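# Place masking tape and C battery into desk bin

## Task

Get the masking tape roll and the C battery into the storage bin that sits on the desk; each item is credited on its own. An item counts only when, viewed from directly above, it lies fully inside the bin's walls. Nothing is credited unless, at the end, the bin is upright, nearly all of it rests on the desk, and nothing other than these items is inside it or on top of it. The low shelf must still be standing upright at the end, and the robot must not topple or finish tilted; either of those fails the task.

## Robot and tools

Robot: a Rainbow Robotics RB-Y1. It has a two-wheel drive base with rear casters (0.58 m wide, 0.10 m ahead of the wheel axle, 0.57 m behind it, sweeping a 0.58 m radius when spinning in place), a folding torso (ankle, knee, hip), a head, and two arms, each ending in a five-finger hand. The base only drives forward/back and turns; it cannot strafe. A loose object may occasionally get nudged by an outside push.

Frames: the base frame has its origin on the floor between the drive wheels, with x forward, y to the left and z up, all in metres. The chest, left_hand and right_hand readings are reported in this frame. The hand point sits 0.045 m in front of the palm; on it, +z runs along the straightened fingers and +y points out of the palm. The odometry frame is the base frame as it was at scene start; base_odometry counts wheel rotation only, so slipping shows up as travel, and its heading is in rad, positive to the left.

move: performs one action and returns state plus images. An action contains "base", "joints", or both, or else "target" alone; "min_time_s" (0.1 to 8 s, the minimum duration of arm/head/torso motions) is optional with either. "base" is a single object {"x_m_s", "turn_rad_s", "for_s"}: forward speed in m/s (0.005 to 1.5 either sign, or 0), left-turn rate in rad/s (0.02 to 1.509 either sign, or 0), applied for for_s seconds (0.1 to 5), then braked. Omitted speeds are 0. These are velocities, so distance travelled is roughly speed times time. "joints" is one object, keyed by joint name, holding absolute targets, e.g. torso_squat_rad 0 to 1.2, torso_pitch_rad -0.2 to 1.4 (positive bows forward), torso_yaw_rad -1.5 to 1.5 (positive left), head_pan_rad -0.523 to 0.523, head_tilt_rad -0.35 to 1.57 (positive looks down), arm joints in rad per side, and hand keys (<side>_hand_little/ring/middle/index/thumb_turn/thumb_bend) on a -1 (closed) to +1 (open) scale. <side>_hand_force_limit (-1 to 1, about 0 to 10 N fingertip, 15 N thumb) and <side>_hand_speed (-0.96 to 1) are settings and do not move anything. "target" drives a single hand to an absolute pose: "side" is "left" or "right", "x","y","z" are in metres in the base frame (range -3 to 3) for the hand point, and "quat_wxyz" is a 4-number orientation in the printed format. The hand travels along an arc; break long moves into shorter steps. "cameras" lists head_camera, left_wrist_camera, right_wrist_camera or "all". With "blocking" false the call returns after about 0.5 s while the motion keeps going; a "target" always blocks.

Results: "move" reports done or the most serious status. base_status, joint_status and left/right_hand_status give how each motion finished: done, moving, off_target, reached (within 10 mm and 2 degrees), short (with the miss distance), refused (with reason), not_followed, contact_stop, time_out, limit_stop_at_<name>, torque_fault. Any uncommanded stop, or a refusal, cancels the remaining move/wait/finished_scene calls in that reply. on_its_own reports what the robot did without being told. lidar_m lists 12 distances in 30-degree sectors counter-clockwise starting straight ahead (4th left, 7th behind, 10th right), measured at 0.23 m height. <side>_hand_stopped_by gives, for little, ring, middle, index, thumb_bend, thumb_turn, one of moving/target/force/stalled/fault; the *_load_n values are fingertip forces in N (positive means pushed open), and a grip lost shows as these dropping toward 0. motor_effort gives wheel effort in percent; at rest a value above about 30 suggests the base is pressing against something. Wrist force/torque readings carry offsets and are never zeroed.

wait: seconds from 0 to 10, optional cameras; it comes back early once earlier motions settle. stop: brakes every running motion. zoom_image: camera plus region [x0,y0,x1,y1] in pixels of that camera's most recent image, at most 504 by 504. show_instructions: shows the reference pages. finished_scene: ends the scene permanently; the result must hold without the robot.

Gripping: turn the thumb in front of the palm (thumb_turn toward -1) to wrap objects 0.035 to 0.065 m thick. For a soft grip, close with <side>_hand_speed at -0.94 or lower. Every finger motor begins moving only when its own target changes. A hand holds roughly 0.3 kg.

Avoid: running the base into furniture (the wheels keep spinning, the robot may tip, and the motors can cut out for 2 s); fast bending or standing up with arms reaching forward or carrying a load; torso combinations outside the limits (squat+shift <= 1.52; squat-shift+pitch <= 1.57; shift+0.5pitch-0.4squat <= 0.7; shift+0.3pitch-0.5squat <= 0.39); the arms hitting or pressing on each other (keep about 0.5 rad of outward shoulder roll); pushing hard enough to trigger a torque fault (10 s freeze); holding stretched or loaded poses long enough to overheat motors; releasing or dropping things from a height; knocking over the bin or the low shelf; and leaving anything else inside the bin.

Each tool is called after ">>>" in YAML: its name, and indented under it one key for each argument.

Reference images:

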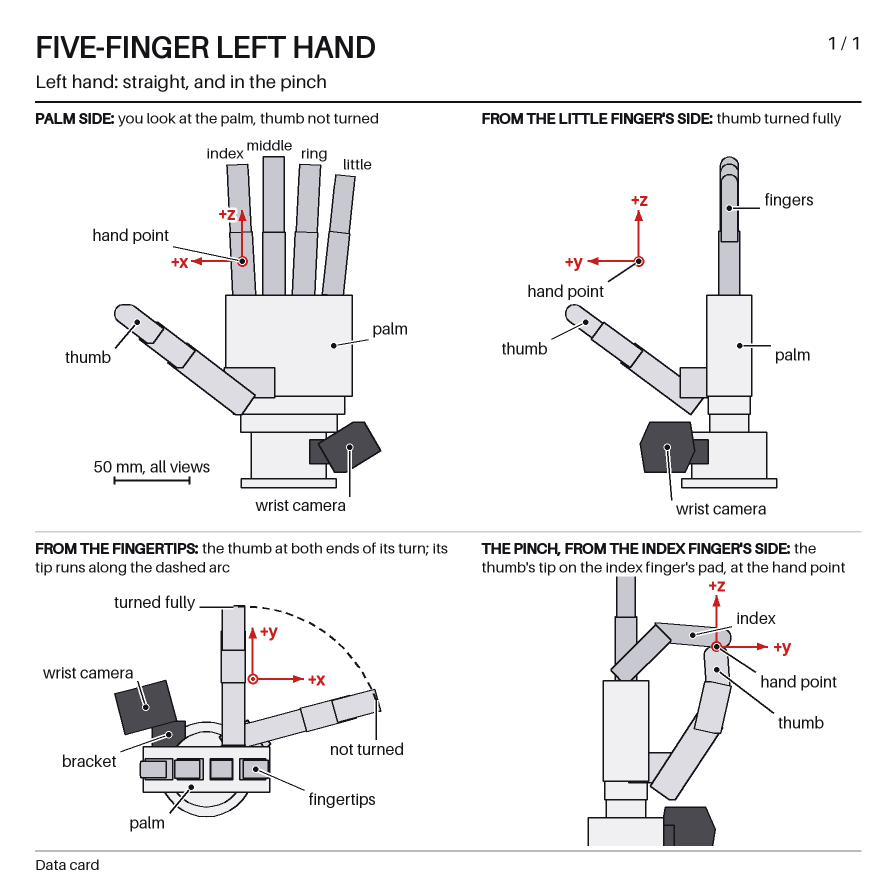

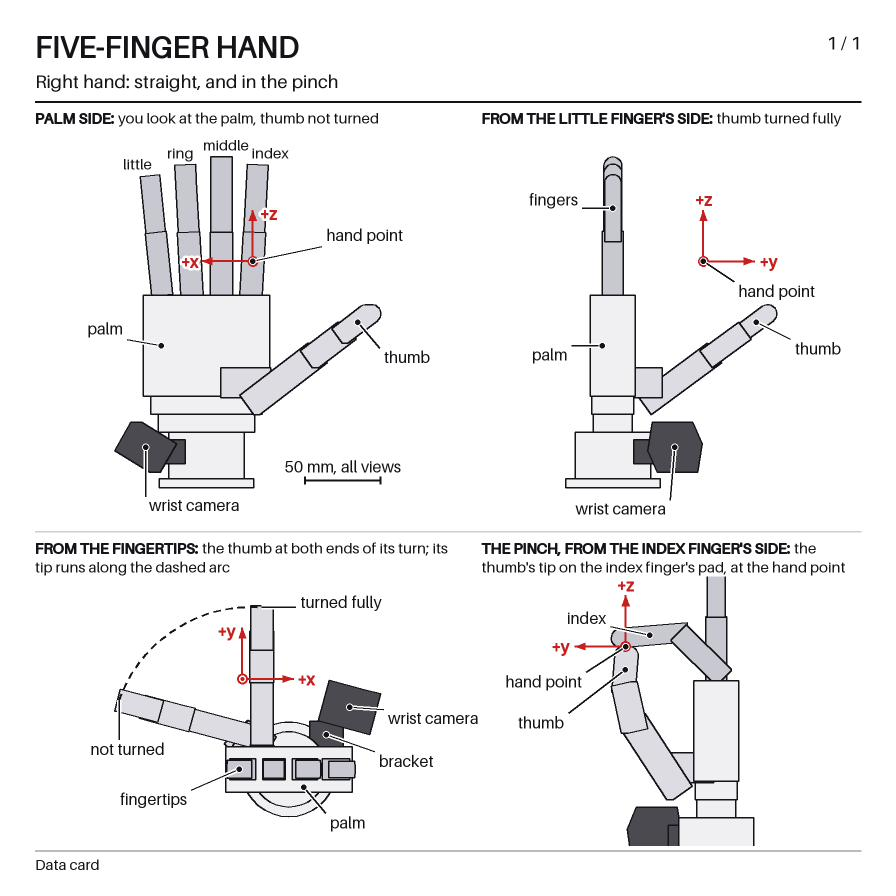

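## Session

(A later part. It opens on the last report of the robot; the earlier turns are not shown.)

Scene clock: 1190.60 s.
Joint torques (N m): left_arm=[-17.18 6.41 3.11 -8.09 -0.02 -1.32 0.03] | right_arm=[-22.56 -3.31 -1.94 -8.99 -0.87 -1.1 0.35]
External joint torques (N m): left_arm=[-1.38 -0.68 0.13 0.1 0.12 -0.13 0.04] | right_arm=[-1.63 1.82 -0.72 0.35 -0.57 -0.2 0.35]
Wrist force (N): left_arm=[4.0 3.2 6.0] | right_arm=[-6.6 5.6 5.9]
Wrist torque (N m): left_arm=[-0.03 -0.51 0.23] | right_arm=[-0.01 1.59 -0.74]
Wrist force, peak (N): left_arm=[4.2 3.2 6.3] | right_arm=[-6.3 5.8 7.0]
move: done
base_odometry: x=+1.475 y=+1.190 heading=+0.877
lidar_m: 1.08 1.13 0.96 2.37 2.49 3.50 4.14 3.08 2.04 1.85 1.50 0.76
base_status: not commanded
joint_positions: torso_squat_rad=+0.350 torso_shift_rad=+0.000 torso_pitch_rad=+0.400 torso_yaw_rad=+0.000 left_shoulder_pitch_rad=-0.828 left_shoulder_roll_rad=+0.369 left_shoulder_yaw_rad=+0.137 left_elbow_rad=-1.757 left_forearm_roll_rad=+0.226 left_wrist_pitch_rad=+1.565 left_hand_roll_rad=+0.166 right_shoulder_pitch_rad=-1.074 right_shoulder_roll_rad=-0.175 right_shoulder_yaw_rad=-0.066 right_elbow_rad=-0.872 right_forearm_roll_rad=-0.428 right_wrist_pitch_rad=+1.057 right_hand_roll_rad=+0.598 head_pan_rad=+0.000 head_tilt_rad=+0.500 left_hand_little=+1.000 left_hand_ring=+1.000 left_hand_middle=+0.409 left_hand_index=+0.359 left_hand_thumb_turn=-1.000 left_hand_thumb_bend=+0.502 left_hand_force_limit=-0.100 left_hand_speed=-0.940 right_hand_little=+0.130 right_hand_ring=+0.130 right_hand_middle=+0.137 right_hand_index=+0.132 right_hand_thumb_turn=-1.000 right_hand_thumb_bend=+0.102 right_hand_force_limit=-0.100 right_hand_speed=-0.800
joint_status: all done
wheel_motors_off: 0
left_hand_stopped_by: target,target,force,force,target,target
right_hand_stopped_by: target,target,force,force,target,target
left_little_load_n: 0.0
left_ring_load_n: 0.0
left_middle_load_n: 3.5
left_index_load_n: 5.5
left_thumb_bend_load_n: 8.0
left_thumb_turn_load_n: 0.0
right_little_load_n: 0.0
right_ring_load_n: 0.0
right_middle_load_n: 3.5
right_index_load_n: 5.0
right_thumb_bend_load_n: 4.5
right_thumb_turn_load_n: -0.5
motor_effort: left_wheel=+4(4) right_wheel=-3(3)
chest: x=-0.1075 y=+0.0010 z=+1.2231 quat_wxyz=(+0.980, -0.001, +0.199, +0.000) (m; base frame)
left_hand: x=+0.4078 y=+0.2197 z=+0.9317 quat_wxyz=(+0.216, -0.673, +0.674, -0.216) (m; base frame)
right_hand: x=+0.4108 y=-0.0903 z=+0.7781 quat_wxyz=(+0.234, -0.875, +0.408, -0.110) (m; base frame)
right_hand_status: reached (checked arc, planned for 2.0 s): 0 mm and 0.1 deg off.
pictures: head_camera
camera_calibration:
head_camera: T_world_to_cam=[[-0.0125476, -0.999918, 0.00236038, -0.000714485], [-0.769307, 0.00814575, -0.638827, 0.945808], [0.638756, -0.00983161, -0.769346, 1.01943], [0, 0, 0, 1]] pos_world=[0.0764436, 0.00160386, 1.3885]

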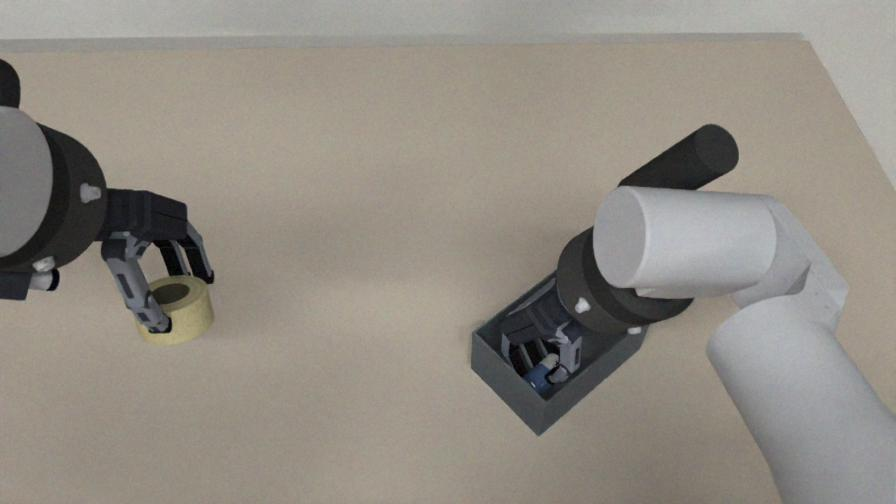

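>>> move:
  target: {"side": "right", "x": 0.411, "y": -0.090, "z": 0.768, "quat_wxyz": [0.2346, -0.8753, 0.4081, -0.1093]}
  min_time_s: 2
  cameras: ["right_wrist_camera"]

Scene clock: 1196.93 s.
Joint torques (N m): left_arm=[-17.48 6.58 2.99 -7.89 0.07 -1.34 0.05] | right_arm=[-22.43 -3.27 -2.32 -8.97 -0.82 -0.94 0.36]
External joint torques (N m): left_arm=[-1.68 -0.5 0.01 0.3 0.2 -0.15 0.06] | right_arm=[-1.48 1.87 -1.19 0.28 -0.53 -0.05 0.36]
Wrist force (N): left_arm=[4.3 3.3 5.7] | right_arm=[-6.2 5.8 6.1]
Wrist torque (N m): left_arm=[0.00 -0.54 0.26] | right_arm=[0.04 1.51 -0.66]
Wrist force, peak (N): left_arm=[4.3 3.3 6.3] | right_arm=[-7.4 5.9 5.5]
move: done
base_odometry: x=+1.475 y=+1.190 heading=+0.877
lidar_m: 1.08 1.13 0.97 2.37 2.48 3.50 4.14 3.09 2.04 1.85 1.49 0.75
base_status: not commanded
joint_positions: torso_squat_rad=+0.350 torso_shift_rad=+0.000 torso_pitch_rad=+0.400 torso_yaw_rad=+0.000 left_shoulder_pitch_rad=-0.828 left_shoulder_roll_rad=+0.369 left_shoulder_yaw_rad=+0.137 left_elbow_rad=-1.757 left_forearm_roll_rad=+0.226 left_wrist_pitch_rad=+1.565 left_hand_roll_rad=+0.166 right_shoulder_pitch_rad=-1.083 right_shoulder_roll_rad=-0.172 right_shoulder_yaw_rad=-0.069 right_elbow_rad=-0.821 right_forearm_roll_rad=-0.434 right_wrist_pitch_rad=+1.016 right_hand_roll_rad=+0.617 head_pan_rad=+0.000 head_tilt_rad=+0.500 left_hand_little=+1.000 left_hand_ring=+1.000 left_hand_middle=+0.409 left_hand_index=+0.359 left_hand_thumb_turn=-1.000 left_hand_thumb_bend=+0.502 left_hand_force_limit=-0.100 left_hand_speed=-0.940 right_hand_little=+0.130 right_hand_ring=+0.130 right_hand_middle=+0.137 right_hand_index=+0.132 right_hand_thumb_turn=-1.000 right_hand_thumb_bend=+0.102 right_hand_force_limit=-0.100 right_hand_speed=-0.800
joint_status: all done
wheel_motors_off: 0
left_hand_stopped_by: target,target,force,force,target,target
right_hand_stopped_by: target,target,force,force,target,target
left_little_load_n: 0.0
left_ring_load_n: 0.0
left_middle_load_n: 3.5
left_index_load_n: 5.5
left_thumb_bend_load_n: 8.0
left_thumb_turn_load_n: 0.5
right_little_load_n: 0.0
right_ring_load_n: 0.0
right_middle_load_n: 4.0
right_index_load_n: 5.5
right_thumb_bend_load_n: 4.5
right_thumb_turn_load_n: -0.5
motor_effort: left_wheel=+3(4) right_wheel=-3(3)
chest: x=-0.1075 y=+0.0010 z=+1.2231 quat_wxyz=(+0.980, -0.001, +0.199, +0.000) (m; base frame)
left_hand: x=+0.4078 y=+0.2197 z=+0.9317 quat_wxyz=(+0.216, -0.673, +0.674, -0.216) (m; base frame)
right_hand: x=+0.4103 y=-0.0905 z=+0.7685 quat_wxyz=(+0.234, -0.875, +0.408, -0.111) (m; base frame)
right_hand_status: reached (checked arc, planned for 2.0 s): 1 mm and 0.1 deg off.
pictures: right_wrist_camera
camera_calibration:
right_wrist_camera: T_world_to_cam=[[-0.471981, -0.759985, -0.44683, 0.466297], [-0.869971, 0.31942, 0.37566, 0.0911075], [-0.14277, 0.566034, -0.811925, 0.849189], [0, 0, 0, 1]] pos_world=[0.420583, -0.155392, 0.863608]

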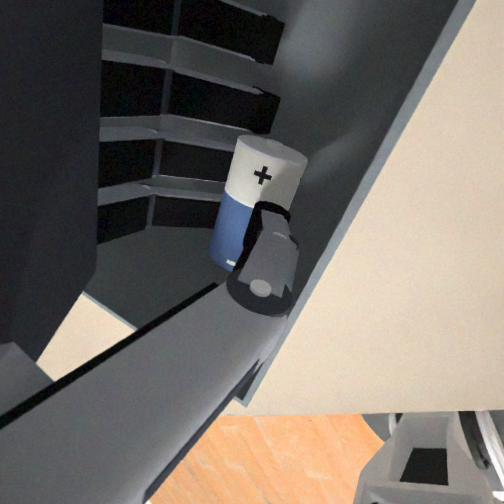

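>>> move:
  target: {"side": "right", "x": 0.411, "y": -0.091, "z": 0.760, "quat_wxyz": [0.2346, -0.8753, 0.4081, -0.1093]}
  min_time_s: 2
  cameras: ["head_camera"]

>>> zoom_image:
  camera: "head_camera"
  region: [450, 230, 680, 460]

Scene clock: 1204.57 s.
Joint torques (N m): left_arm=[-17.56 6.67 3.07 -7.99 0.12 -1.23 -0.06] | right_arm=[-7.84 -3.51 -0.1 0.04 1.76 -0.39 0.67]
External joint torques (N m): left_arm=[-1.74 -0.42 0.09 0.2 0.26 -0.04 -0.05] | right_arm=[13.27 1.73 0.97 9.22 2.06 0.5 0.67]
Wrist force (N): left_arm=[4.2 3.2 5.9] | right_arm=[-10.8 -7.2 -28.3]
Wrist torque (N m): left_arm=[-0.03 -0.53 0.24] | right_arm=[0.39 2.20 -0.97]
Wrist force, peak (N): left_arm=[4.4 3.4 6.3] | right_arm=[-12.0 -8.6 -30.3]
move: done
base_odometry: x=+1.475 y=+1.190 heading=+0.877
lidar_m: 1.08 1.13 0.95 2.37 2.48 3.48 4.14 3.09 2.03 1.85 1.50 0.76
base_status: not commanded
joint_positions: torso_squat_rad=+0.350 torso_shift_rad=+0.000 torso_pitch_rad=+0.399 torso_yaw_rad=+0.000 left_shoulder_pitch_rad=-0.828 left_shoulder_roll_rad=+0.369 left_shoulder_yaw_rad=+0.137 left_elbow_rad=-1.757 left_forearm_roll_rad=+0.226 left_wrist_pitch_rad=+1.565 left_hand_roll_rad=+0.166 right_shoulder_pitch_rad=-1.099 right_shoulder_roll_rad=-0.172 right_shoulder_yaw_rad=-0.074 right_elbow_rad=-0.769 right_forearm_roll_rad=-0.443 right_wrist_pitch_rad=+0.978 right_hand_roll_rad=+0.639 head_pan_rad=+0.000 head_tilt_rad=+0.500 left_hand_little=+1.000 left_hand_ring=+1.000 left_hand_middle=+0.409 left_hand_index=+0.359 left_hand_thumb_turn=-1.000 left_hand_thumb_bend=+0.502 left_hand_force_limit=-0.100 left_hand_speed=-0.940 right_hand_little=+0.130 right_hand_ring=+0.130 right_hand_middle=+0.136 right_hand_index=+0.132 right_hand_thumb_turn=-1.000 right_hand_thumb_bend=+0.104 right_hand_force_limit=-0.100 right_hand_speed=-0.800
joint_status: all done
wheel_motors_off: 0
left_hand_stopped_by: target,target,force,force,target,target
right_hand_stopped_by: target,target,force,force,target,target
left_little_load_n: 0.0
left_ring_load_n: 0.0
left_middle_load_n: 3.5
left_index_load_n: 5.5
left_thumb_bend_load_n: 7.5
left_thumb_turn_load_n: 0.5
right_little_load_n: 0.0
right_ring_load_n: 0.0
right_middle_load_n: -7.5
right_index_load_n: 2.5
right_thumb_bend_load_n: 11.0
right_thumb_turn_load_n: 3.5
motor_effort: left_wheel=+3(4) right_wheel=-2(3)
chest: x=-0.1081 y=+0.0011 z=+1.2232 quat_wxyz=(+0.980, -0.001, +0.198, +0.000) (m; base frame)
left_hand: x=+0.4075 y=+0.2197 z=+0.9325 quat_wxyz=(+0.216, -0.673, +0.673, -0.216) (m; base frame)
right_hand: x=+0.4128 y=-0.0903 z=+0.7637 quat_wxyz=(+0.237, -0.875, +0.407, -0.113) (m; base frame)
right_hand_status: reached (checked arc, planned for 2.0 s): 4 mm and 0.5 deg off.
pictures: head_camera
camera_calibration:
head_camera: T_world_to_cam=[[-0.0125501, -0.999918, 0.00234468, -0.000705904], [-0.768488, 0.00814512, -0.639812, 0.946607], [0.639741, -0.00983157, -0.768528, 1.01916], [0, 0, 0, 1]] pos_world=[0.0754498, 0.00160386, 1.3889]

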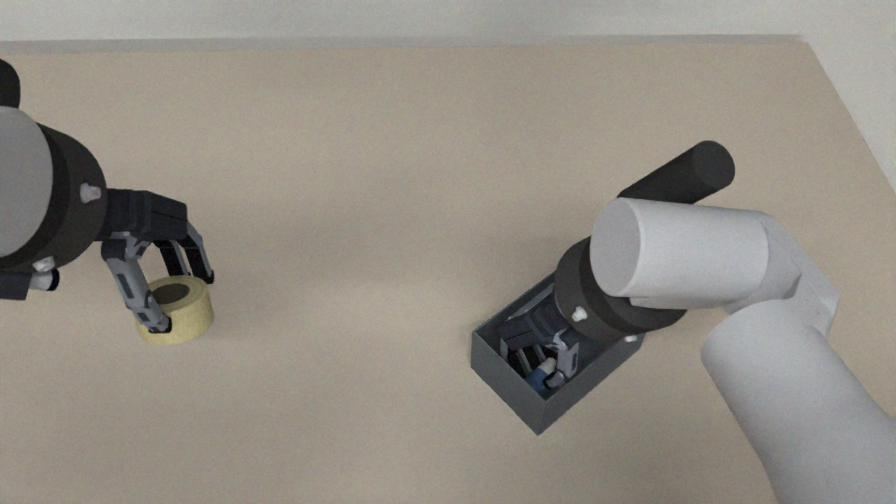

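Scaled by 2.191.

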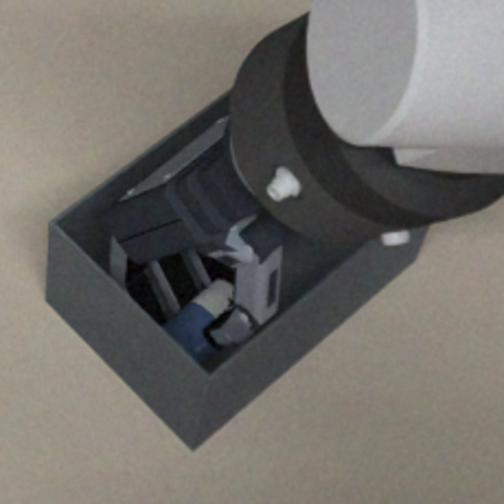

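>>> move:
  target: {"side": "right", "x": 0.411, "y": -0.090, "z": 0.766, "quat_wxyz": [0.2346, -0.8753, 0.4081, -0.1093]}
  min_time_s: 1
  cameras: []

Scene clock: 1209.27 s.
Joint torques (N m): left_arm=[-17.37 6.82 3.14 -7.89 0.14 -1.4 -0.08] | right_arm=[-16.9 -4.66 1.49 -6.65 0.16 0.68 -0.3]
External joint torques (N m): left_arm=[-1.56 -0.27 0.16 0.3 0.27 -0.21 -0.07] | right_arm=[4.25 0.59 2.57 2.54 0.46 1.56 -0.31]
Wrist force (N): left_arm=[4.0 3.5 5.9] | right_arm=[-5.0 0.5 -2.2]
Wrist torque (N m): left_arm=[0.01 -0.49 0.22] | right_arm=[0.16 1.80 -0.88]
Wrist force, peak (N): left_arm=[4.2 3.3 6.2] | right_arm=[-11.0 -7.5 -28.9]
move: done
base_odometry: x=+1.475 y=+1.190 heading=+0.877
lidar_m: 1.07 1.14 0.97 2.36 2.48 3.48 4.15 3.09 2.03 1.85 1.51 0.75
base_status: not commanded
joint_positions: torso_squat_rad=+0.350 torso_shift_rad=+0.000 torso_pitch_rad=+0.399 torso_yaw_rad=+0.000 left_shoulder_pitch_rad=-0.828 left_shoulder_roll_rad=+0.369 left_shoulder_yaw_rad=+0.137 left_elbow_rad=-1.757 left_forearm_roll_rad=+0.226 left_wrist_pitch_rad=+1.565 left_hand_roll_rad=+0.166 right_shoulder_pitch_rad=-1.101 right_shoulder_roll_rad=-0.173 right_shoulder_yaw_rad=-0.074 right_elbow_rad=-0.778 right_forearm_roll_rad=-0.442 right_wrist_pitch_rad=+0.995 right_hand_roll_rad=+0.631 head_pan_rad=+0.000 head_tilt_rad=+0.500 left_hand_little=+1.000 left_hand_ring=+1.000 left_hand_middle=+0.409 left_hand_index=+0.359 left_hand_thumb_turn=-1.000 left_hand_thumb_bend=+0.502 left_hand_force_limit=-0.100 left_hand_speed=-0.940 right_hand_little=+0.130 right_hand_ring=+0.130 right_hand_middle=+0.137 right_hand_index=+0.132 right_hand_thumb_turn=-1.000 right_hand_thumb_bend=+0.104 right_hand_force_limit=-0.100 right_hand_speed=-0.800
joint_status: all done
wheel_motors_off: 0
left_hand_stopped_by: target,target,force,force,target,target
right_hand_stopped_by: target,target,force,force,target,target
left_little_load_n: 0.0
left_ring_load_n: 0.0
left_middle_load_n: 3.5
left_index_load_n: 5.5
left_thumb_bend_load_n: 8.0
left_thumb_turn_load_n: 0.0
right_little_load_n: 0.0
right_ring_load_n: 0.0
right_middle_load_n: 1.5
right_index_load_n: 5.0
right_thumb_bend_load_n: 5.5
right_thumb_turn_load_n: 0.0
motor_effort: left_wheel=+3(4) right_wheel=-2(3)
chest: x=-0.1079 y=+0.0011 z=+1.2231 quat_wxyz=(+0.980, -0.001, +0.198, +0.000) (m; base frame)
left_hand: x=+0.4076 y=+0.2197 z=+0.9323 quat_wxyz=(+0.216, -0.673, +0.673, -0.216) (m; base frame)
right_hand: x=+0.4120 y=-0.0897 z=+0.7665 quat_wxyz=(+0.235, -0.875, +0.408, -0.110) (m; base frame)
right_hand_status: reached (checked arc, planned for 1.0 s): 1 mm and 0.1 deg off.
pictures: none
No camera images: "cameras" was empty.

>>> move:
  joints: {"right_hand_index": 0.35, "right_hand_middle": 0.35, "right_hand_speed": -0.9}
  cameras: ["right_wrist_camera"]

Scene clock: 1217.20 s.
Joint torques (N m): left_arm=[-17.15 6.78 3.47 -8.1 0.13 -1.42 0.07] | right_arm=[-13.42 -4.55 1.53 -4.08 0.36 -0.16 -0.01]
External joint torques (N m): left_arm=[-1.33 -0.3 0.5 0.09 0.27 -0.23 0.08] | right_arm=[7.75 0.71 2.62 5.12 0.67 0.72 -0.01]
Wrist force (N): left_arm=[4.2 3.2 5.8] | right_arm=[-7.0 -2.3 -16.2]
Wrist torque (N m): left_arm=[-0.02 -0.53 0.23] | right_arm=[0.21 1.93 -0.89]
Wrist force, peak (N): left_arm=[4.3 3.4 6.3] | right_arm=[-7.7 -1.9 -17.5]
move: off_target
base_odometry: x=+1.475 y=+1.190 heading=+0.877
lidar_m: 1.07 1.13 0.95 2.37 2.48 3.47 4.14 3.09 2.05 1.85 1.49 0.75
base_status: not commanded
joint_positions: torso_squat_rad=+0.350 torso_shift_rad=+0.000 torso_pitch_rad=+0.399 torso_yaw_rad=+0.000 left_shoulder_pitch_rad=-0.828 left_shoulder_roll_rad=+0.369 left_shoulder_yaw_rad=+0.137 left_elbow_rad=-1.757 left_forearm_roll_rad=+0.226 left_wrist_pitch_rad=+1.565 left_hand_roll_rad=+0.166 right_shoulder_pitch_rad=-1.102 right_shoulder_roll_rad=-0.173 right_shoulder_yaw_rad=-0.074 right_elbow_rad=-0.778 right_forearm_roll_rad=-0.442 right_wrist_pitch_rad=+0.995 right_hand_roll_rad=+0.631 head_pan_rad=+0.000 head_tilt_rad=+0.500 left_hand_little=+1.000 left_hand_ring=+1.000 left_hand_middle=+0.409 left_hand_index=+0.359 left_hand_thumb_turn=-1.000 left_hand_thumb_bend=+0.502 left_hand_force_limit=-0.100 left_hand_speed=-0.940 right_hand_little=+0.130 right_hand_ring=+0.130 right_hand_middle=+0.197 right_hand_index=+0.348 right_hand_thumb_turn=-1.000 right_hand_thumb_bend=+0.100 right_hand_force_limit=-0.100 right_hand_speed=-0.900
joint_status: right_hand_middle off_target (ended at +0.197, target +0.350); the others done
wheel_motors_off: 0
left_hand_stopped_by: target,target,force,force,target,target
right_hand_stopped_by: target,target,stalled,target,target,target
left_little_load_n: 0.0
left_ring_load_n: 0.0
left_middle_load_n: 3.5
left_index_load_n: 5.0
left_thumb_bend_load_n: 7.5
left_thumb_turn_load_n: 0.0
right_little_load_n: 0.0
right_ring_load_n: 0.0
right_middle_load_n: -11.0
right_index_load_n: -6.0
right_thumb_bend_load_n: -1.0
right_thumb_turn_load_n: 0.5
motor_effort: left_wheel=+4(4) right_wheel=-2(3)
chest: x=-0.1079 y=+0.0011 z=+1.2231 quat_wxyz=(+0.980, -0.001, +0.198, +0.000) (m; base frame)
left_hand: x=+0.4076 y=+0.2197 z=+0.9323 quat_wxyz=(+0.216, -0.673, +0.673, -0.216) (m; base frame)
right_hand: x=+0.4126 y=-0.0895 z=+0.7672 quat_wxyz=(+0.236, -0.875, +0.408, -0.110) (m; base frame)
pictures: right_wrist_camera
camera_calibration:
right_wrist_camera: T_world_to_cam=[[-0.470498, -0.759574, -0.449087, 0.468695], [-0.870786, 0.317373, 0.375508, 0.0935773], [-0.142698, 0.567734, -0.81075, 0.847068], [0, 0, 0, 1]] pos_world=[0.422881, -0.1546, 0.862105]

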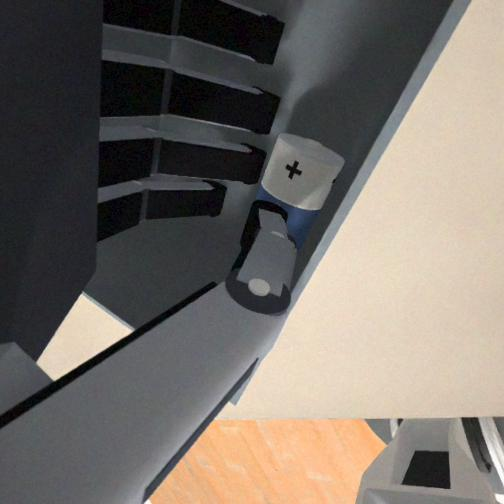

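>>> move:
  target: {"side": "right", "x": 0.413, "y": -0.0885, "z": 0.785, "quat_wxyz": [0.2346, -0.8753, 0.4081, -0.1093]}
  min_time_s: 1.5
  cameras: ["right_wrist_camera", "head_camera"]

>>> zoom_image:
  camera: "head_camera"
  region: [450, 230, 680, 460]

Scene clock: 1223.40 s.
Joint torques (N m): left_arm=[-17.12 6.75 3.56 -7.99 0.16 -1.36 0.03] | right_arm=[-20.04 -6.22 0.65 -10.16 -0.06 -0.39 -0.3]
External joint torques (N m): left_arm=[-1.31 -0.34 0.58 0.2 0.29 -0.17 0.04] | right_arm=[1.11 -1.02 1.89 -0.8 0.23 0.51 -0.3]
Wrist force (N): left_arm=[4.2 3.2 6.0] | right_arm=[-6.7 5.5 5.3]
Wrist torque (N m): left_arm=[-0.03 -0.52 0.25] | right_arm=[0.08 1.60 -0.82]
Wrist force, peak (N): left_arm=[4.1 3.4 6.4] | right_arm=[-7.4 -2.2 -17.1]
move: done
base_odometry: x=+1.475 y=+1.190 heading=+0.877
lidar_m: 1.08 1.13 0.96 2.37 2.48 3.50 4.14 3.09 2.04 1.84 1.50 0.75
base_status: not commanded
joint_positions: torso_squat_rad=+0.350 torso_shift_rad=+0.000 torso_pitch_rad=+0.400 torso_yaw_rad=+0.000 left_shoulder_pitch_rad=-0.828 left_shoulder_roll_rad=+0.369 left_shoulder_yaw_rad=+0.137 left_elbow_rad=-1.757 left_forearm_roll_rad=+0.226 left_wrist_pitch_rad=+1.565 left_hand_roll_rad=+0.166 right_shoulder_pitch_rad=-1.088 right_shoulder_roll_rad=-0.177 right_shoulder_yaw_rad=-0.066 right_elbow_rad=-0.875 right_forearm_roll_rad=-0.429 right_wrist_pitch_rad=+1.073 right_hand_roll_rad=+0.589 head_pan_rad=+0.000 head_tilt_rad=+0.500 left_hand_little=+1.000 left_hand_ring=+1.000 left_hand_middle=+0.409 left_hand_index=+0.359 left_hand_thumb_turn=-1.000 left_hand_thumb_bend=+0.502 left_hand_force_limit=-0.100 left_hand_speed=-0.940 right_hand_little=+0.130 right_hand_ring=+0.130 right_hand_middle=+0.198 right_hand_index=+0.349 right_hand_thumb_turn=-1.000 right_hand_thumb_bend=+0.100 right_hand_force_limit=-0.100 right_hand_speed=-0.900
joint_status: all done
wheel_motors_off: 0
left_hand_stopped_by: target,target,force,force,target,target
right_hand_stopped_by: target,target,stalled,target,target,target
left_little_load_n: 0.0
left_ring_load_n: 0.0
left_middle_load_n: 3.5
left_index_load_n: 5.5
left_thumb_bend_load_n: 8.0
left_thumb_turn_load_n: 0.5
right_little_load_n: 0.0
right_ring_load_n: 0.0
right_middle_load_n: 0.0
right_index_load_n: 0.0
right_thumb_bend_load_n: 0.0
right_thumb_turn_load_n: 0.0
motor_effort: left_wheel=+3(4) right_wheel=-2(3)
chest: x=-0.1077 y=+0.0011 z=+1.2231 quat_wxyz=(+0.980, -0.001, +0.198, +0.000) (m; base frame)
left_hand: x=+0.4077 y=+0.2197 z=+0.9321 quat_wxyz=(+0.216, -0.673, +0.673, -0.216) (m; base frame)
right_hand: x=+0.4132 y=-0.0882 z=+0.7850 quat_wxyz=(+0.235, -0.875, +0.408, -0.109) (m; base frame)
right_hand_status: reached (checked arc, planned for 1.5 s): 0 mm and 0.1 deg off.
pictures: head_camera, right_wrist_camera
camera_calibration:
head_camera: T_world_to_cam=[[-0.0125484, -0.999918, 0.0023542, -0.000711309], [-0.768988, 0.00814538, -0.639212, 0.94614], [0.639141, -0.00983143, -0.769027, 1.01936], [0, 0, 0, 1]] pos_world=[0.076046, 0.00160386, 1.3887]
right_wrist_camera: T_world_to_cam=[[-0.472124, -0.759681, -0.447195, 0.477115], [-0.869431, 0.317511, 0.378519, 0.0840665], [-0.145564, 0.567513, -0.810395, 0.861763], [0, 0, 0, 1]] pos_world=[0.423789, -0.153299, 0.879911]

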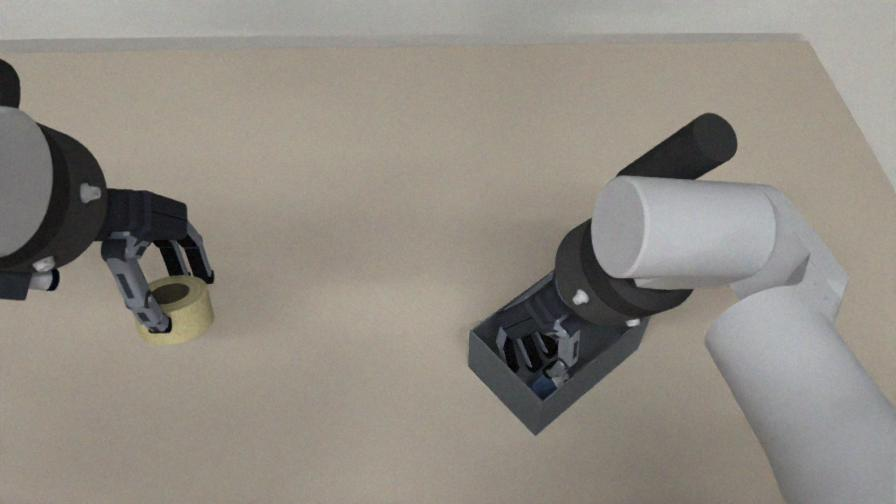

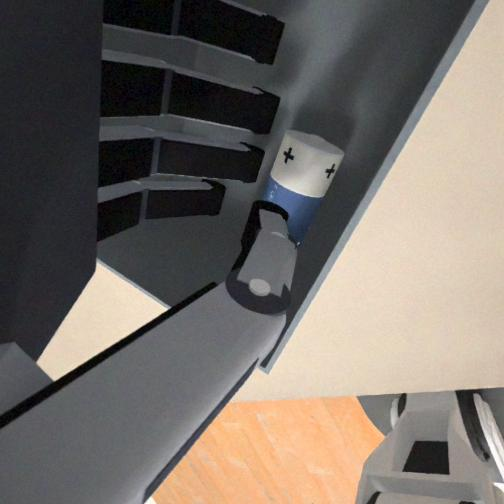

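Scaled by 2.191.

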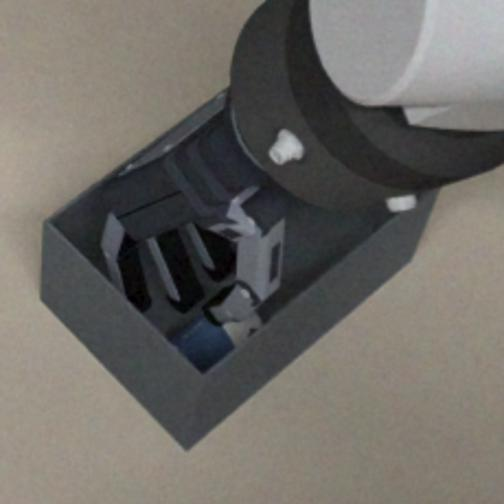

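>>> move:
  target: {"side": "right", "x": 0.413, "y": -0.0885, "z": 0.86, "quat_wxyz": [0.2346, -0.8753, 0.4081, -0.1093]}
  min_time_s: 2
  cameras: []

>>> move:
  target: {"side": "right", "x": 0.38, "y": -0.15, "z": 0.98, "quat_wxyz": [0.2346, -0.8753, 0.4081, -0.1093]}
  min_time_s: 2
  cameras: ["head_camera"]

>>> zoom_image:
  camera: "head_camera"
  region: [450, 230, 680, 460]

Scene clock: 1232.37 s.
Joint torques (N m): left_arm=[-17.22 6.8 3.01 -8.07 0 -1.37 0.11] | right_arm=[-20.38 -6.65 0.13 -10.18 0.11 -0.59 -0.23]
External joint torques (N m): left_arm=[-1.41 -0.28 0.03 0.12 0.14 -0.18 0.12] | right_arm=[0.82 -1.23 1.96 -0.71 0.36 0.37 -0.24]
Wrist force (N): left_arm=[4.2 3.1 6.1] | right_arm=[-5.7 5.0 5.2]
Wrist torque (N m): left_arm=[-0.06 -0.52 0.26] | right_arm=[-0.02 1.46 -0.76]
Wrist force, peak (N): left_arm=[4.3 3.4 6.3] | right_arm=[-6.9 5.1 5.4]
move: done
base_odometry: x=+1.475 y=+1.190 heading=+0.877
lidar_m: 1.08 1.14 0.97 2.35 2.48 3.48 4.14 3.09 2.03 1.84 1.51 0.75
base_status: not commanded
joint_positions: torso_squat_rad=+0.350 torso_shift_rad=+0.000 torso_pitch_rad=+0.400 torso_yaw_rad=+0.000 left_shoulder_pitch_rad=-0.828 left_shoulder_roll_rad=+0.369 left_shoulder_yaw_rad=+0.137 left_elbow_rad=-1.757 left_forearm_roll_rad=+0.226 left_wrist_pitch_rad=+1.565 left_hand_roll_rad=+0.166 right_shoulder_pitch_rad=-1.077 right_shoulder_roll_rad=-0.211 right_shoulder_yaw_rad=-0.053 right_elbow_rad=-1.178 right_forearm_roll_rad=-0.421 right_wrist_pitch_rad=+1.346 right_hand_roll_rad=+0.467 head_pan_rad=+0.000 head_tilt_rad=+0.500 left_hand_little=+1.000 left_hand_ring=+1.000 left_hand_middle=+0.409 left_hand_index=+0.359 left_hand_thumb_turn=-1.000 left_hand_thumb_bend=+0.502 left_hand_force_limit=-0.100 left_hand_speed=-0.940 right_hand_little=+0.130 right_hand_ring=+0.130 right_hand_middle=+0.198 right_hand_index=+0.349 right_hand_thumb_turn=-1.000 right_hand_thumb_bend=+0.100 right_hand_force_limit=-0.100 right_hand_speed=-0.900
joint_status: all done
wheel_motors_off: 0
left_hand_stopped_by: target,target,force,force,target,target
right_hand_stopped_by: target,target,stalled,target,target,target
left_little_load_n: 0.0
left_ring_load_n: 0.0
left_middle_load_n: 3.5
left_index_load_n: 5.0
left_thumb_bend_load_n: 7.5
left_thumb_turn_load_n: 0.0
right_little_load_n: 0.0
right_ring_load_n: 0.0
right_middle_load_n: 0.0
right_index_load_n: 0.0
right_thumb_bend_load_n: 0.0
right_thumb_turn_load_n: 0.0
motor_effort: left_wheel=+3(4) right_wheel=-2(3)
chest: x=-0.1077 y=+0.0011 z=+1.2231 quat_wxyz=(+0.980, -0.001, +0.198, +0.000) (m; base frame)
left_hand: x=+0.4077 y=+0.2197 z=+0.9321 quat_wxyz=(+0.216, -0.673, +0.673, -0.216) (m; base frame)
right_hand: x=+0.4131 y=-0.0882 z=+0.8603 quat_wxyz=(+0.235, -0.875, +0.408, -0.109) (m; base frame)
right_hand_status: reached (checked arc, planned for 2.0 s): 0 mm and 0.1 deg off.
pictures: none
No camera images: "cameras" was empty.

Scene clock: 1234.70 s.
Joint torques (N m): left_arm=[-17.4 6.64 3.13 -8.02 0.14 -1.4 0.12] | right_arm=[-18.95 -8.87 -3.45 -8.6 -0.47 -0.53 -0.23]
External joint torques (N m): left_arm=[-1.59 -0.45 0.15 0.17 0.27 -0.21 0.13] | right_arm=[0.97 -1.07 -0.81 -0.58 -0.25 0.46 -0.23]
Wrist force (N): left_arm=[4.3 3.1 5.9] | right_arm=[-5.8 4.8 5.1]
Wrist torque (N m): left_arm=[-0.05 -0.54 0.26] | right_arm=[0.03 1.46 -0.75]
Wrist force, peak (N): left_arm=[4.4 3.6 6.2] | right_arm=[-6.4 5.6 5.4]
move: done
base_odometry: x=+1.475 y=+1.190 heading=+0.877
lidar_m: 1.08 1.14 0.97 2.36 2.48 3.49 4.15 3.09 2.04 1.84 1.51 0.75
base_status: not commanded
joint_positions: torso_squat_rad=+0.350 torso_shift_rad=+0.000 torso_pitch_rad=+0.400 torso_yaw_rad=+0.000 left_shoulder_pitch_rad=-0.828 left_shoulder_roll_rad=+0.369 left_shoulder_yaw_rad=+0.137 left_elbow_rad=-1.757 left_forearm_roll_rad=+0.226 left_wrist_pitch_rad=+1.565 left_hand_roll_rad=+0.166 right_shoulder_pitch_rad=-1.066 right_shoulder_roll_rad=-0.355 right_shoulder_yaw_rad=-0.165 right_elbow_rad=-1.612 right_forearm_roll_rad=-0.546 right_wrist_pitch_rad=+1.797 right_hand_roll_rad=+0.387 head_pan_rad=+0.000 head_tilt_rad=+0.500 left_hand_little=+1.000 left_hand_ring=+1.000 left_hand_middle=+0.409 left_hand_index=+0.359 left_hand_thumb_turn=-1.000 left_hand_thumb_bend=+0.502 left_hand_force_limit=-0.100 left_hand_speed=-0.940 right_hand_little=+0.130 right_hand_ring=+0.130 right_hand_middle=+0.198 right_hand_index=+0.349 right_hand_thumb_turn=-1.000 right_hand_thumb_bend=+0.100 right_hand_force_limit=-0.100 right_hand_speed=-0.900
joint_status: all done
wheel_motors_off: 0
left_hand_stopped_by: target,target,force,force,target,target
right_hand_stopped_by: target,target,stalled,target,target,target
left_little_load_n: 0.0
left_ring_load_n: 0.0
left_middle_load_n: 3.5
left_index_load_n: 5.0
left_thumb_bend_load_n: 8.0
left_thumb_turn_load_n: 0.0
right_little_load_n: 0.0
right_ring_load_n: 0.0
right_middle_load_n: 0.0
right_index_load_n: 0.0
right_thumb_bend_load_n: 0.0
right_thumb_turn_load_n: 0.0
motor_effort: left_wheel=+3(4) right_wheel=-2(3)
chest: x=-0.1077 y=+0.0011 z=+1.2231 quat_wxyz=(+0.980, -0.001, +0.198, +0.000) (m; base frame)
left_hand: x=+0.4077 y=+0.2197 z=+0.9320 quat_wxyz=(+0.216, -0.673, +0.673, -0.216) (m; base frame)
right_hand: x=+0.3801 y=-0.1498 z=+0.9801 quat_wxyz=(+0.235, -0.876, +0.408, -0.109) (m; base frame)
right_hand_status: reached (checked arc, planned for 2.0 s): 0 mm and 0.0 deg off.
pictures: head_camera
camera_calibration:
head_camera: T_world_to_cam=[[-0.0125484, -0.999918, 0.0023542, -0.000711309], [-0.768988, 0.00814538, -0.639212, 0.94614], [0.639141, -0.00983143, -0.769027, 1.01936], [0, 0, 0, 1]] pos_world=[0.076046, 0.00160386, 1.3887]

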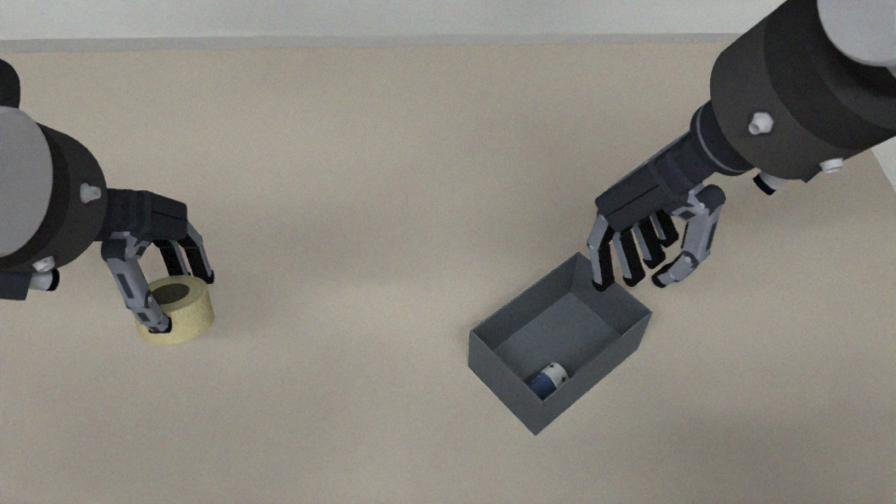

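Scaled by 2.191.

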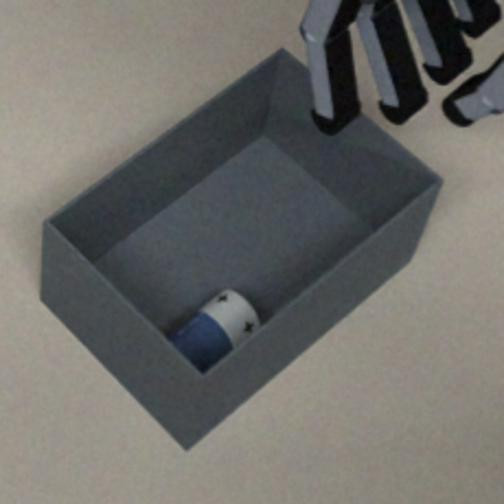

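>>> move:
  target: {"side": "right", "x": 0.28, "y": -0.36, "z": 1.02, "quat_wxyz": [0.238, -0.569, 0.691, -0.377]}
  min_time_s: 3
  cameras: []

>>> move:
  base: {"x_m_s": 0.1, "for_s": 0.9}
  cameras: ["head_camera", "left_wrist_camera", "right_wrist_camera"]

>>> zoom_image:
  camera: "head_camera"
  region: [450, 260, 680, 490]

Scene clock: 1333.80 s.
Joint torques (N m): left_arm=[-17.59 7.04 3.27 -8.09 -0.01 -1.41 0] | right_arm=[-5.02 -6.86 -3.75 -7.36 0.87 -1.73 -0.09]
External joint torques (N m): left_arm=[-1.78 -0.05 0.29 0.11 0.13 -0.22 0] | right_arm=[0.96 1.9 -0.87 -0.69 0.41 -0.07 -0.1]
Wrist force (N): left_arm=[4.4 3.3 6.0] | right_arm=[-6.3 6.1 3.9]
Wrist torque (N m): left_arm=[-0.02 -0.55 0.25] | right_arm=[0.04 1.48 -0.82]
Wrist force, peak (N): left_arm=[4.5 3.1 6.2] | right_arm=[-7.1 7.2 3.5]
move: done
base_odometry: x=+1.475 y=+1.190 heading=+0.877
lidar_m: 1.07 1.14 0.97 2.36 2.49 3.49 4.14 3.08 2.04 1.85 1.50 0.74
base_status: not commanded
joint_positions: torso_squat_rad=+0.350 torso_shift_rad=+0.000 torso_pitch_rad=+0.400 torso_yaw_rad=+0.000 left_shoulder_pitch_rad=-0.828 left_shoulder_roll_rad=+0.369 left_shoulder_yaw_rad=+0.137 left_elbow_rad=-1.757 left_forearm_roll_rad=+0.226 left_wrist_pitch_rad=+1.565 left_hand_roll_rad=+0.166 right_shoulder_pitch_rad=-0.323 right_shoulder_roll_rad=-0.340 right_shoulder_yaw_rad=-0.558 right_elbow_rad=-2.556 right_forearm_roll_rad=-0.291 right_wrist_pitch_rad=+1.668 right_hand_roll_rad=-0.086 head_pan_rad=+0.000 head_tilt_rad=+0.500 left_hand_little=+1.000 left_hand_ring=+1.000 left_hand_middle=+0.409 left_hand_index=+0.359 left_hand_thumb_turn=-1.000 left_hand_thumb_bend=+0.502 left_hand_force_limit=-0.100 left_hand_speed=-0.940 right_hand_little=+0.130 right_hand_ring=+0.130 right_hand_middle=+0.198 right_hand_index=+0.349 right_hand_thumb_turn=-1.000 right_hand_thumb_bend=+0.100 right_hand_force_limit=-0.100 right_hand_speed=-0.900
joint_status: all done
wheel_motors_off: 0
left_hand_stopped_by: target,target,force,force,target,target
right_hand_stopped_by: target,target,stalled,target,target,target
left_little_load_n: 0.0
left_ring_load_n: 0.0
left_middle_load_n: 3.5
left_index_load_n: 5.0
left_thumb_bend_load_n: 8.0
left_thumb_turn_load_n: 0.0
right_little_load_n: 0.0
right_ring_load_n: 0.0
right_middle_load_n: 0.0
right_index_load_n: 0.0
right_thumb_bend_load_n: 0.0
right_thumb_turn_load_n: 0.0
motor_effort: left_wheel=+3(4) right_wheel=-2(3)
chest: x=-0.1077 y=+0.0011 z=+1.2231 quat_wxyz=(+0.980, -0.001, +0.198, +0.000) (m; base frame)
left_hand: x=+0.4077 y=+0.2197 z=+0.9320 quat_wxyz=(+0.216, -0.673, +0.673, -0.216) (m; base frame)
right_hand: x=+0.2800 y=-0.3600 z=+1.0203 quat_wxyz=(+0.238, -0.569, +0.691, -0.376) (m; base frame)
right_hand_status: reached (checked arc, planned for 3.0 s): 0 mm and 0.1 deg off.
pictures: none
No camera images: "cameras" was empty.

Scene clock: 1335.23 s.
Joint torques (N m): left_arm=[-17.27 6.79 3.01 -7.9 0.06 -1.4 0.09] | right_arm=[-5.76 -7.2 -3.65 -6.95 0.74 -1.58 -0.15]
External joint torques (N m): left_arm=[-1.47 -0.3 0.03 0.29 0.19 -0.21 0.1] | right_arm=[0.22 1.56 -0.77 -0.28 0.27 0.08 -0.16]
Wrist force (N): left_arm=[4.1 3.2 5.9] | right_arm=[-7.3 7.1 3.8]
Wrist torque (N m): left_arm=[-0.03 -0.51 0.23] | right_arm=[0.26 1.66 -0.84]
Wrist force, peak (N): left_arm=[4.3 3.1 6.3] | right_arm=[-7.8 6.7 3.6]
move: done
base_odometry: x=+1.533 y=+1.260 heading=+0.877
lidar_m: 0.99 1.03 0.91 2.36 2.48 3.50 4.24 3.09 2.06 1.88 1.40 0.68
base_status: done (sent for 0.9 of 0.9 s)
joint_positions: torso_squat_rad=+0.350 torso_shift_rad=+0.000 torso_pitch_rad=+0.400 torso_yaw_rad=+0.000 left_shoulder_pitch_rad=-0.828 left_shoulder_roll_rad=+0.369 left_shoulder_yaw_rad=+0.137 left_elbow_rad=-1.757 left_forearm_roll_rad=+0.226 left_wrist_pitch_rad=+1.565 left_hand_roll_rad=+0.166 right_shoulder_pitch_rad=-0.323 right_shoulder_roll_rad=-0.340 right_shoulder_yaw_rad=-0.558 right_elbow_rad=-2.556 right_forearm_roll_rad=-0.291 right_wrist_pitch_rad=+1.668 right_hand_roll_rad=-0.086 head_pan_rad=+0.000 head_tilt_rad=+0.500 left_hand_little=+1.000 left_hand_ring=+1.000 left_hand_middle=+0.409 left_hand_index=+0.359 left_hand_thumb_turn=-1.000 left_hand_thumb_bend=+0.502 left_hand_force_limit=-0.100 left_hand_speed=-0.940 right_hand_little=+0.130 right_hand_ring=+0.130 right_hand_middle=+0.198 right_hand_index=+0.349 right_hand_thumb_turn=-1.000 right_hand_thumb_bend=+0.100 right_hand_force_limit=-0.100 right_hand_speed=-0.900
joint_status: not commanded
wheel_motors_off: 0
left_hand_stopped_by: target,target,force,force,target,target
right_hand_stopped_by: target,target,stalled,target,target,target
left_little_load_n: 0.0
left_ring_load_n: 0.0
left_middle_load_n: 3.5
left_index_load_n: 5.5
left_thumb_bend_load_n: 7.5
left_thumb_turn_load_n: 0.0
right_little_load_n: 0.0
right_ring_load_n: 0.0
right_middle_load_n: 0.0
right_index_load_n: 0.0
right_thumb_bend_load_n: 0.0
right_thumb_turn_load_n: 0.0
motor_effort: left_wheel=+1(25) right_wheel=-2(14)
chest: x=-0.1074 y=+0.0011 z=+1.2230 quat_wxyz=(+0.980, -0.001, +0.199, +0.000) (m; base frame)
left_hand: x=+0.4079 y=+0.2197 z=+0.9317 quat_wxyz=(+0.216, -0.673, +0.674, -0.216) (m; base frame)
right_hand: x=+0.2802 y=-0.3600 z=+1.0200 quat_wxyz=(+0.238, -0.570, +0.691, -0.376) (m; base frame)
pictures: head_camera, left_wrist_camera, right_wrist_camera
camera_calibration:
head_camera: T_world_to_cam=[[-0.0125465, -0.999918, 0.00236257, -0.000716366], [-0.769397, 0.00814486, -0.638719, 0.945741], [0.638648, -0.00983143, -0.769436, 1.01949], [0, 0, 0, 1]] pos_world=[0.0765429, 0.00160386, 1.3885]
left_wrist_camera: T_world_to_cam=[[0.754548, -0.280311, 0.593366, -0.803409], [-0.5211, -0.805522, 0.282115, 0.124269], [0.39889, -0.522072, -0.753875, 0.764646], [0, 0, 0, 1]] pos_world=[0.365958, 0.274097, 1.01811]
right_wrist_camera: T_world_to_cam=[[-0.678974, -0.194261, -0.707995, 0.840531], [-0.359314, 0.928894, 0.0897136, 0.337466], [0.640225, 0.315306, -0.700496, 0.764034], [0, 0, 0, 1]] pos_world=[0.202802, -0.391092, 1.10002]

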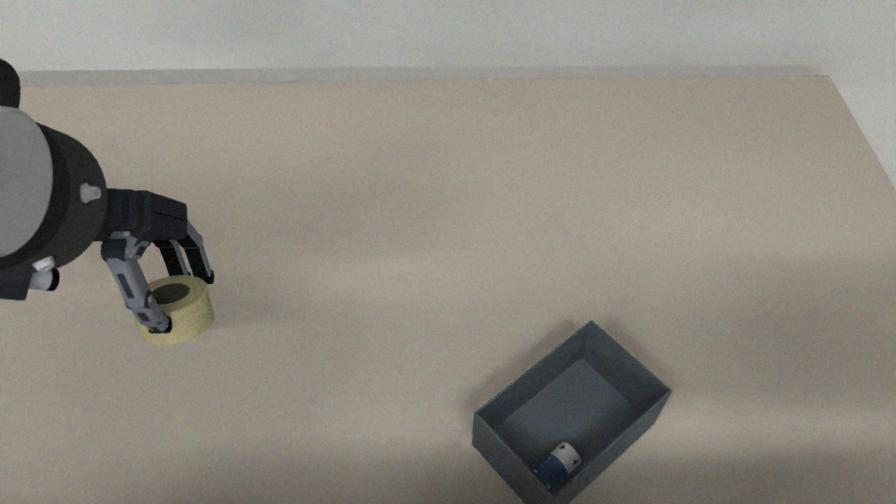

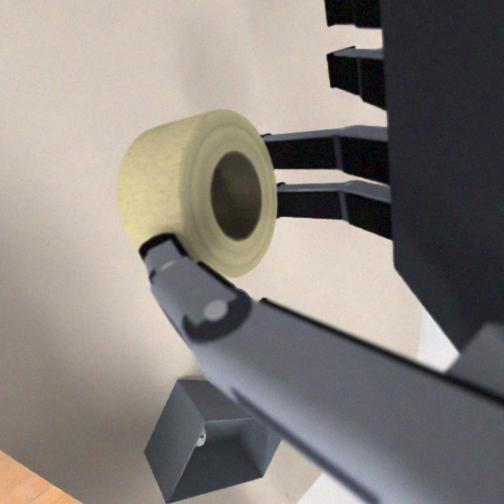

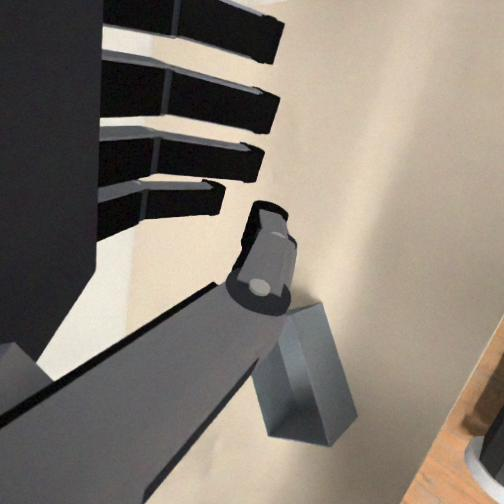

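Scaled by 2.191.

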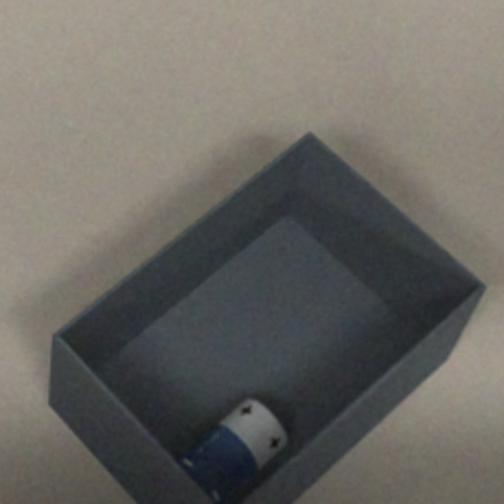

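>>> zoom_image:
  camera: "left_wrist_camera"
  region: [120, 354, 320, 504]

Scaled by 2.520.

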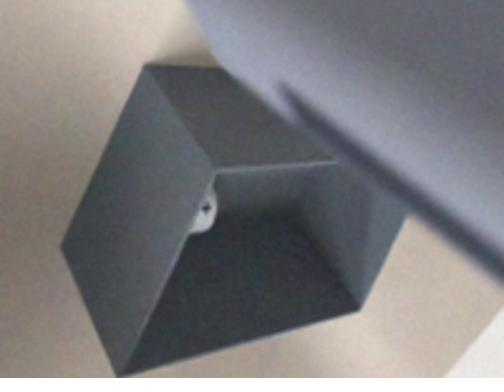

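>>> move:
  target: {"side": "left", "x": 0.36, "y": 0.02, "z": 0.98, "quat_wxyz": [0.2709, -0.2322, 0.8355, -0.4174]}
  min_time_s: 3.5
  cameras: ["head_camera", "left_wrist_camera"]

Scene clock: 1404.00 s.
Joint torques (N m): left_arm=[-12.77 0.63 1.91 -8.51 0.47 -2.22 -0.23] | right_arm=[-5.88 -7.15 -3.57 -7.31 0.78 -1.56 -0.15]
External joint torques (N m): left_arm=[-0.08 -1.29 -1.87 -0.35 0.32 -0.47 -0.21] | right_arm=[0.1 1.6 -0.69 -0.64 0.32 0.1 -0.16]
Wrist force (N): left_arm=[5.9 4.3 4.4] | right_arm=[-7.0 6.6 4.0]
Wrist torque (N m): left_arm=[0.04 -0.69 0.17] | right_arm=[0.11 1.58 -0.83]
Wrist force, peak (N): left_arm=[6.2 4.5 4.7] | right_arm=[-7.0 7.8 4.0]
move: done
base_odometry: x=+1.533 y=+1.260 heading=+0.877
lidar_m: 0.99 1.03 0.90 2.36 2.46 3.51 4.23 3.10 2.06 1.87 1.41 0.68
base_status: not commanded
joint_positions: torso_squat_rad=+0.350 torso_shift_rad=+0.000 torso_pitch_rad=+0.400 torso_yaw_rad=+0.000 left_shoulder_pitch_rad=-0.653 left_shoulder_roll_rad=+0.342 left_shoulder_yaw_rad=-0.196 left_elbow_rad=-2.107 left_forearm_roll_rad=+0.527 left_wrist_pitch_rad=+1.183 left_hand_roll_rad=-0.382 right_shoulder_pitch_rad=-0.323 right_shoulder_roll_rad=-0.340 right_shoulder_yaw_rad=-0.558 right_elbow_rad=-2.556 right_forearm_roll_rad=-0.291 right_wrist_pitch_rad=+1.668 right_hand_roll_rad=-0.086 head_pan_rad=+0.000 head_tilt_rad=+0.500 left_hand_little=+1.000 left_hand_ring=+1.000 left_hand_middle=+0.409 left_hand_index=+0.359 left_hand_thumb_turn=-1.000 left_hand_thumb_bend=+0.502 left_hand_force_limit=-0.100 left_hand_speed=-0.940 right_hand_little=+0.130 right_hand_ring=+0.130 right_hand_middle=+0.198 right_hand_index=+0.349 right_hand_thumb_turn=-1.000 right_hand_thumb_bend=+0.100 right_hand_force_limit=-0.100 right_hand_speed=-0.900
joint_status: all done
wheel_motors_off: 0
left_hand_stopped_by: target,target,force,force,target,target
right_hand_stopped_by: target,target,stalled,target,target,target
left_little_load_n: 0.0
left_ring_load_n: 0.0
left_middle_load_n: 3.0
left_index_load_n: 5.0
left_thumb_bend_load_n: 8.0
left_thumb_turn_load_n: 0.5
right_little_load_n: 0.0
right_ring_load_n: 0.0
right_middle_load_n: 0.0
right_index_load_n: 0.0
right_thumb_bend_load_n: 0.5
right_thumb_turn_load_n: 0.0
motor_effort: left_wheel=+1(2) right_wheel=-3(4)
chest: x=-0.1074 y=+0.0011 z=+1.2231 quat_wxyz=(+0.980, -0.001, +0.199, +0.000) (m; base frame)
left_hand: x=+0.3603 y=+0.0205 z=+0.9808 quat_wxyz=(+0.273, -0.235, +0.835, -0.415) (m; base frame)
left_hand_status: reached (checked arc, planned for 3.5 s): 1 mm and 0.5 deg off.
right_hand: x=+0.2801 y=-0.3600 z=+1.0200 quat_wxyz=(+0.238, -0.570, +0.691, -0.376) (m; base frame)
pictures: head_camera, left_wrist_camera
camera_calibration:
head_camera: T_world_to_cam=[[-0.0125465, -0.999918, 0.00236257, -0.000717621], [-0.769397, 0.00814486, -0.638719, 0.945664], [0.638648, -0.00983143, -0.769436, 1.01956], [0, 0, 0, 1]] pos_world=[0.0764429, 0.00160386, 1.3885]
left_wrist_camera: T_world_to_cam=[[-0.0761805, -0.670658, 0.737844, -0.686853], [-0.986265, -0.0580827, -0.154623, 0.505826], [0.146555, -0.739489, -0.657022, 0.716969], [0, 0, 0, 1]] pos_world=[0.341478, 0.0989265, 1.05607]

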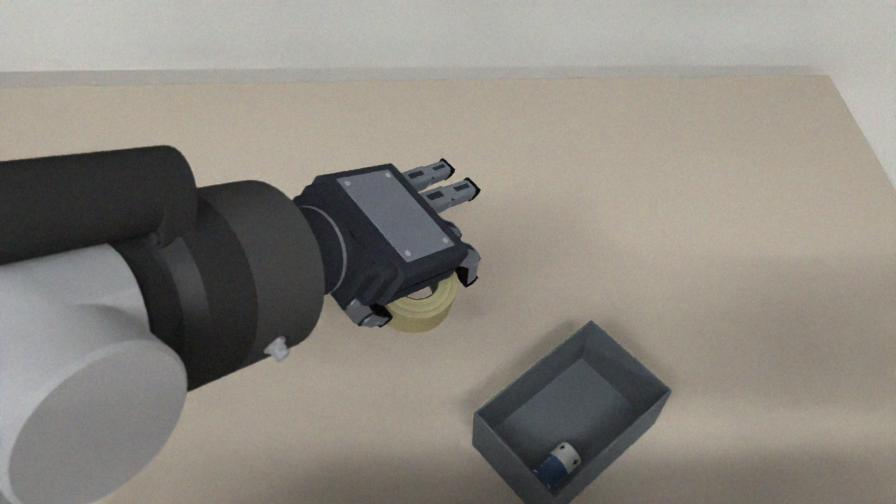

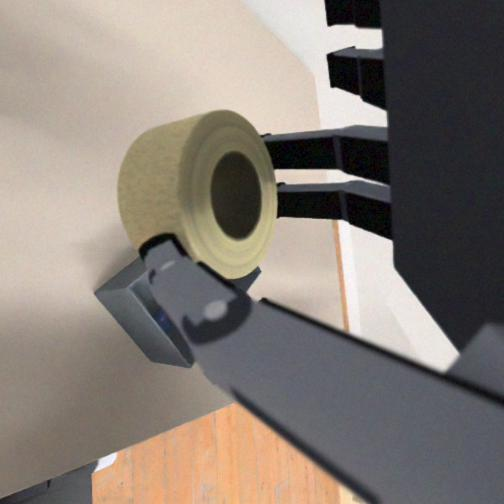

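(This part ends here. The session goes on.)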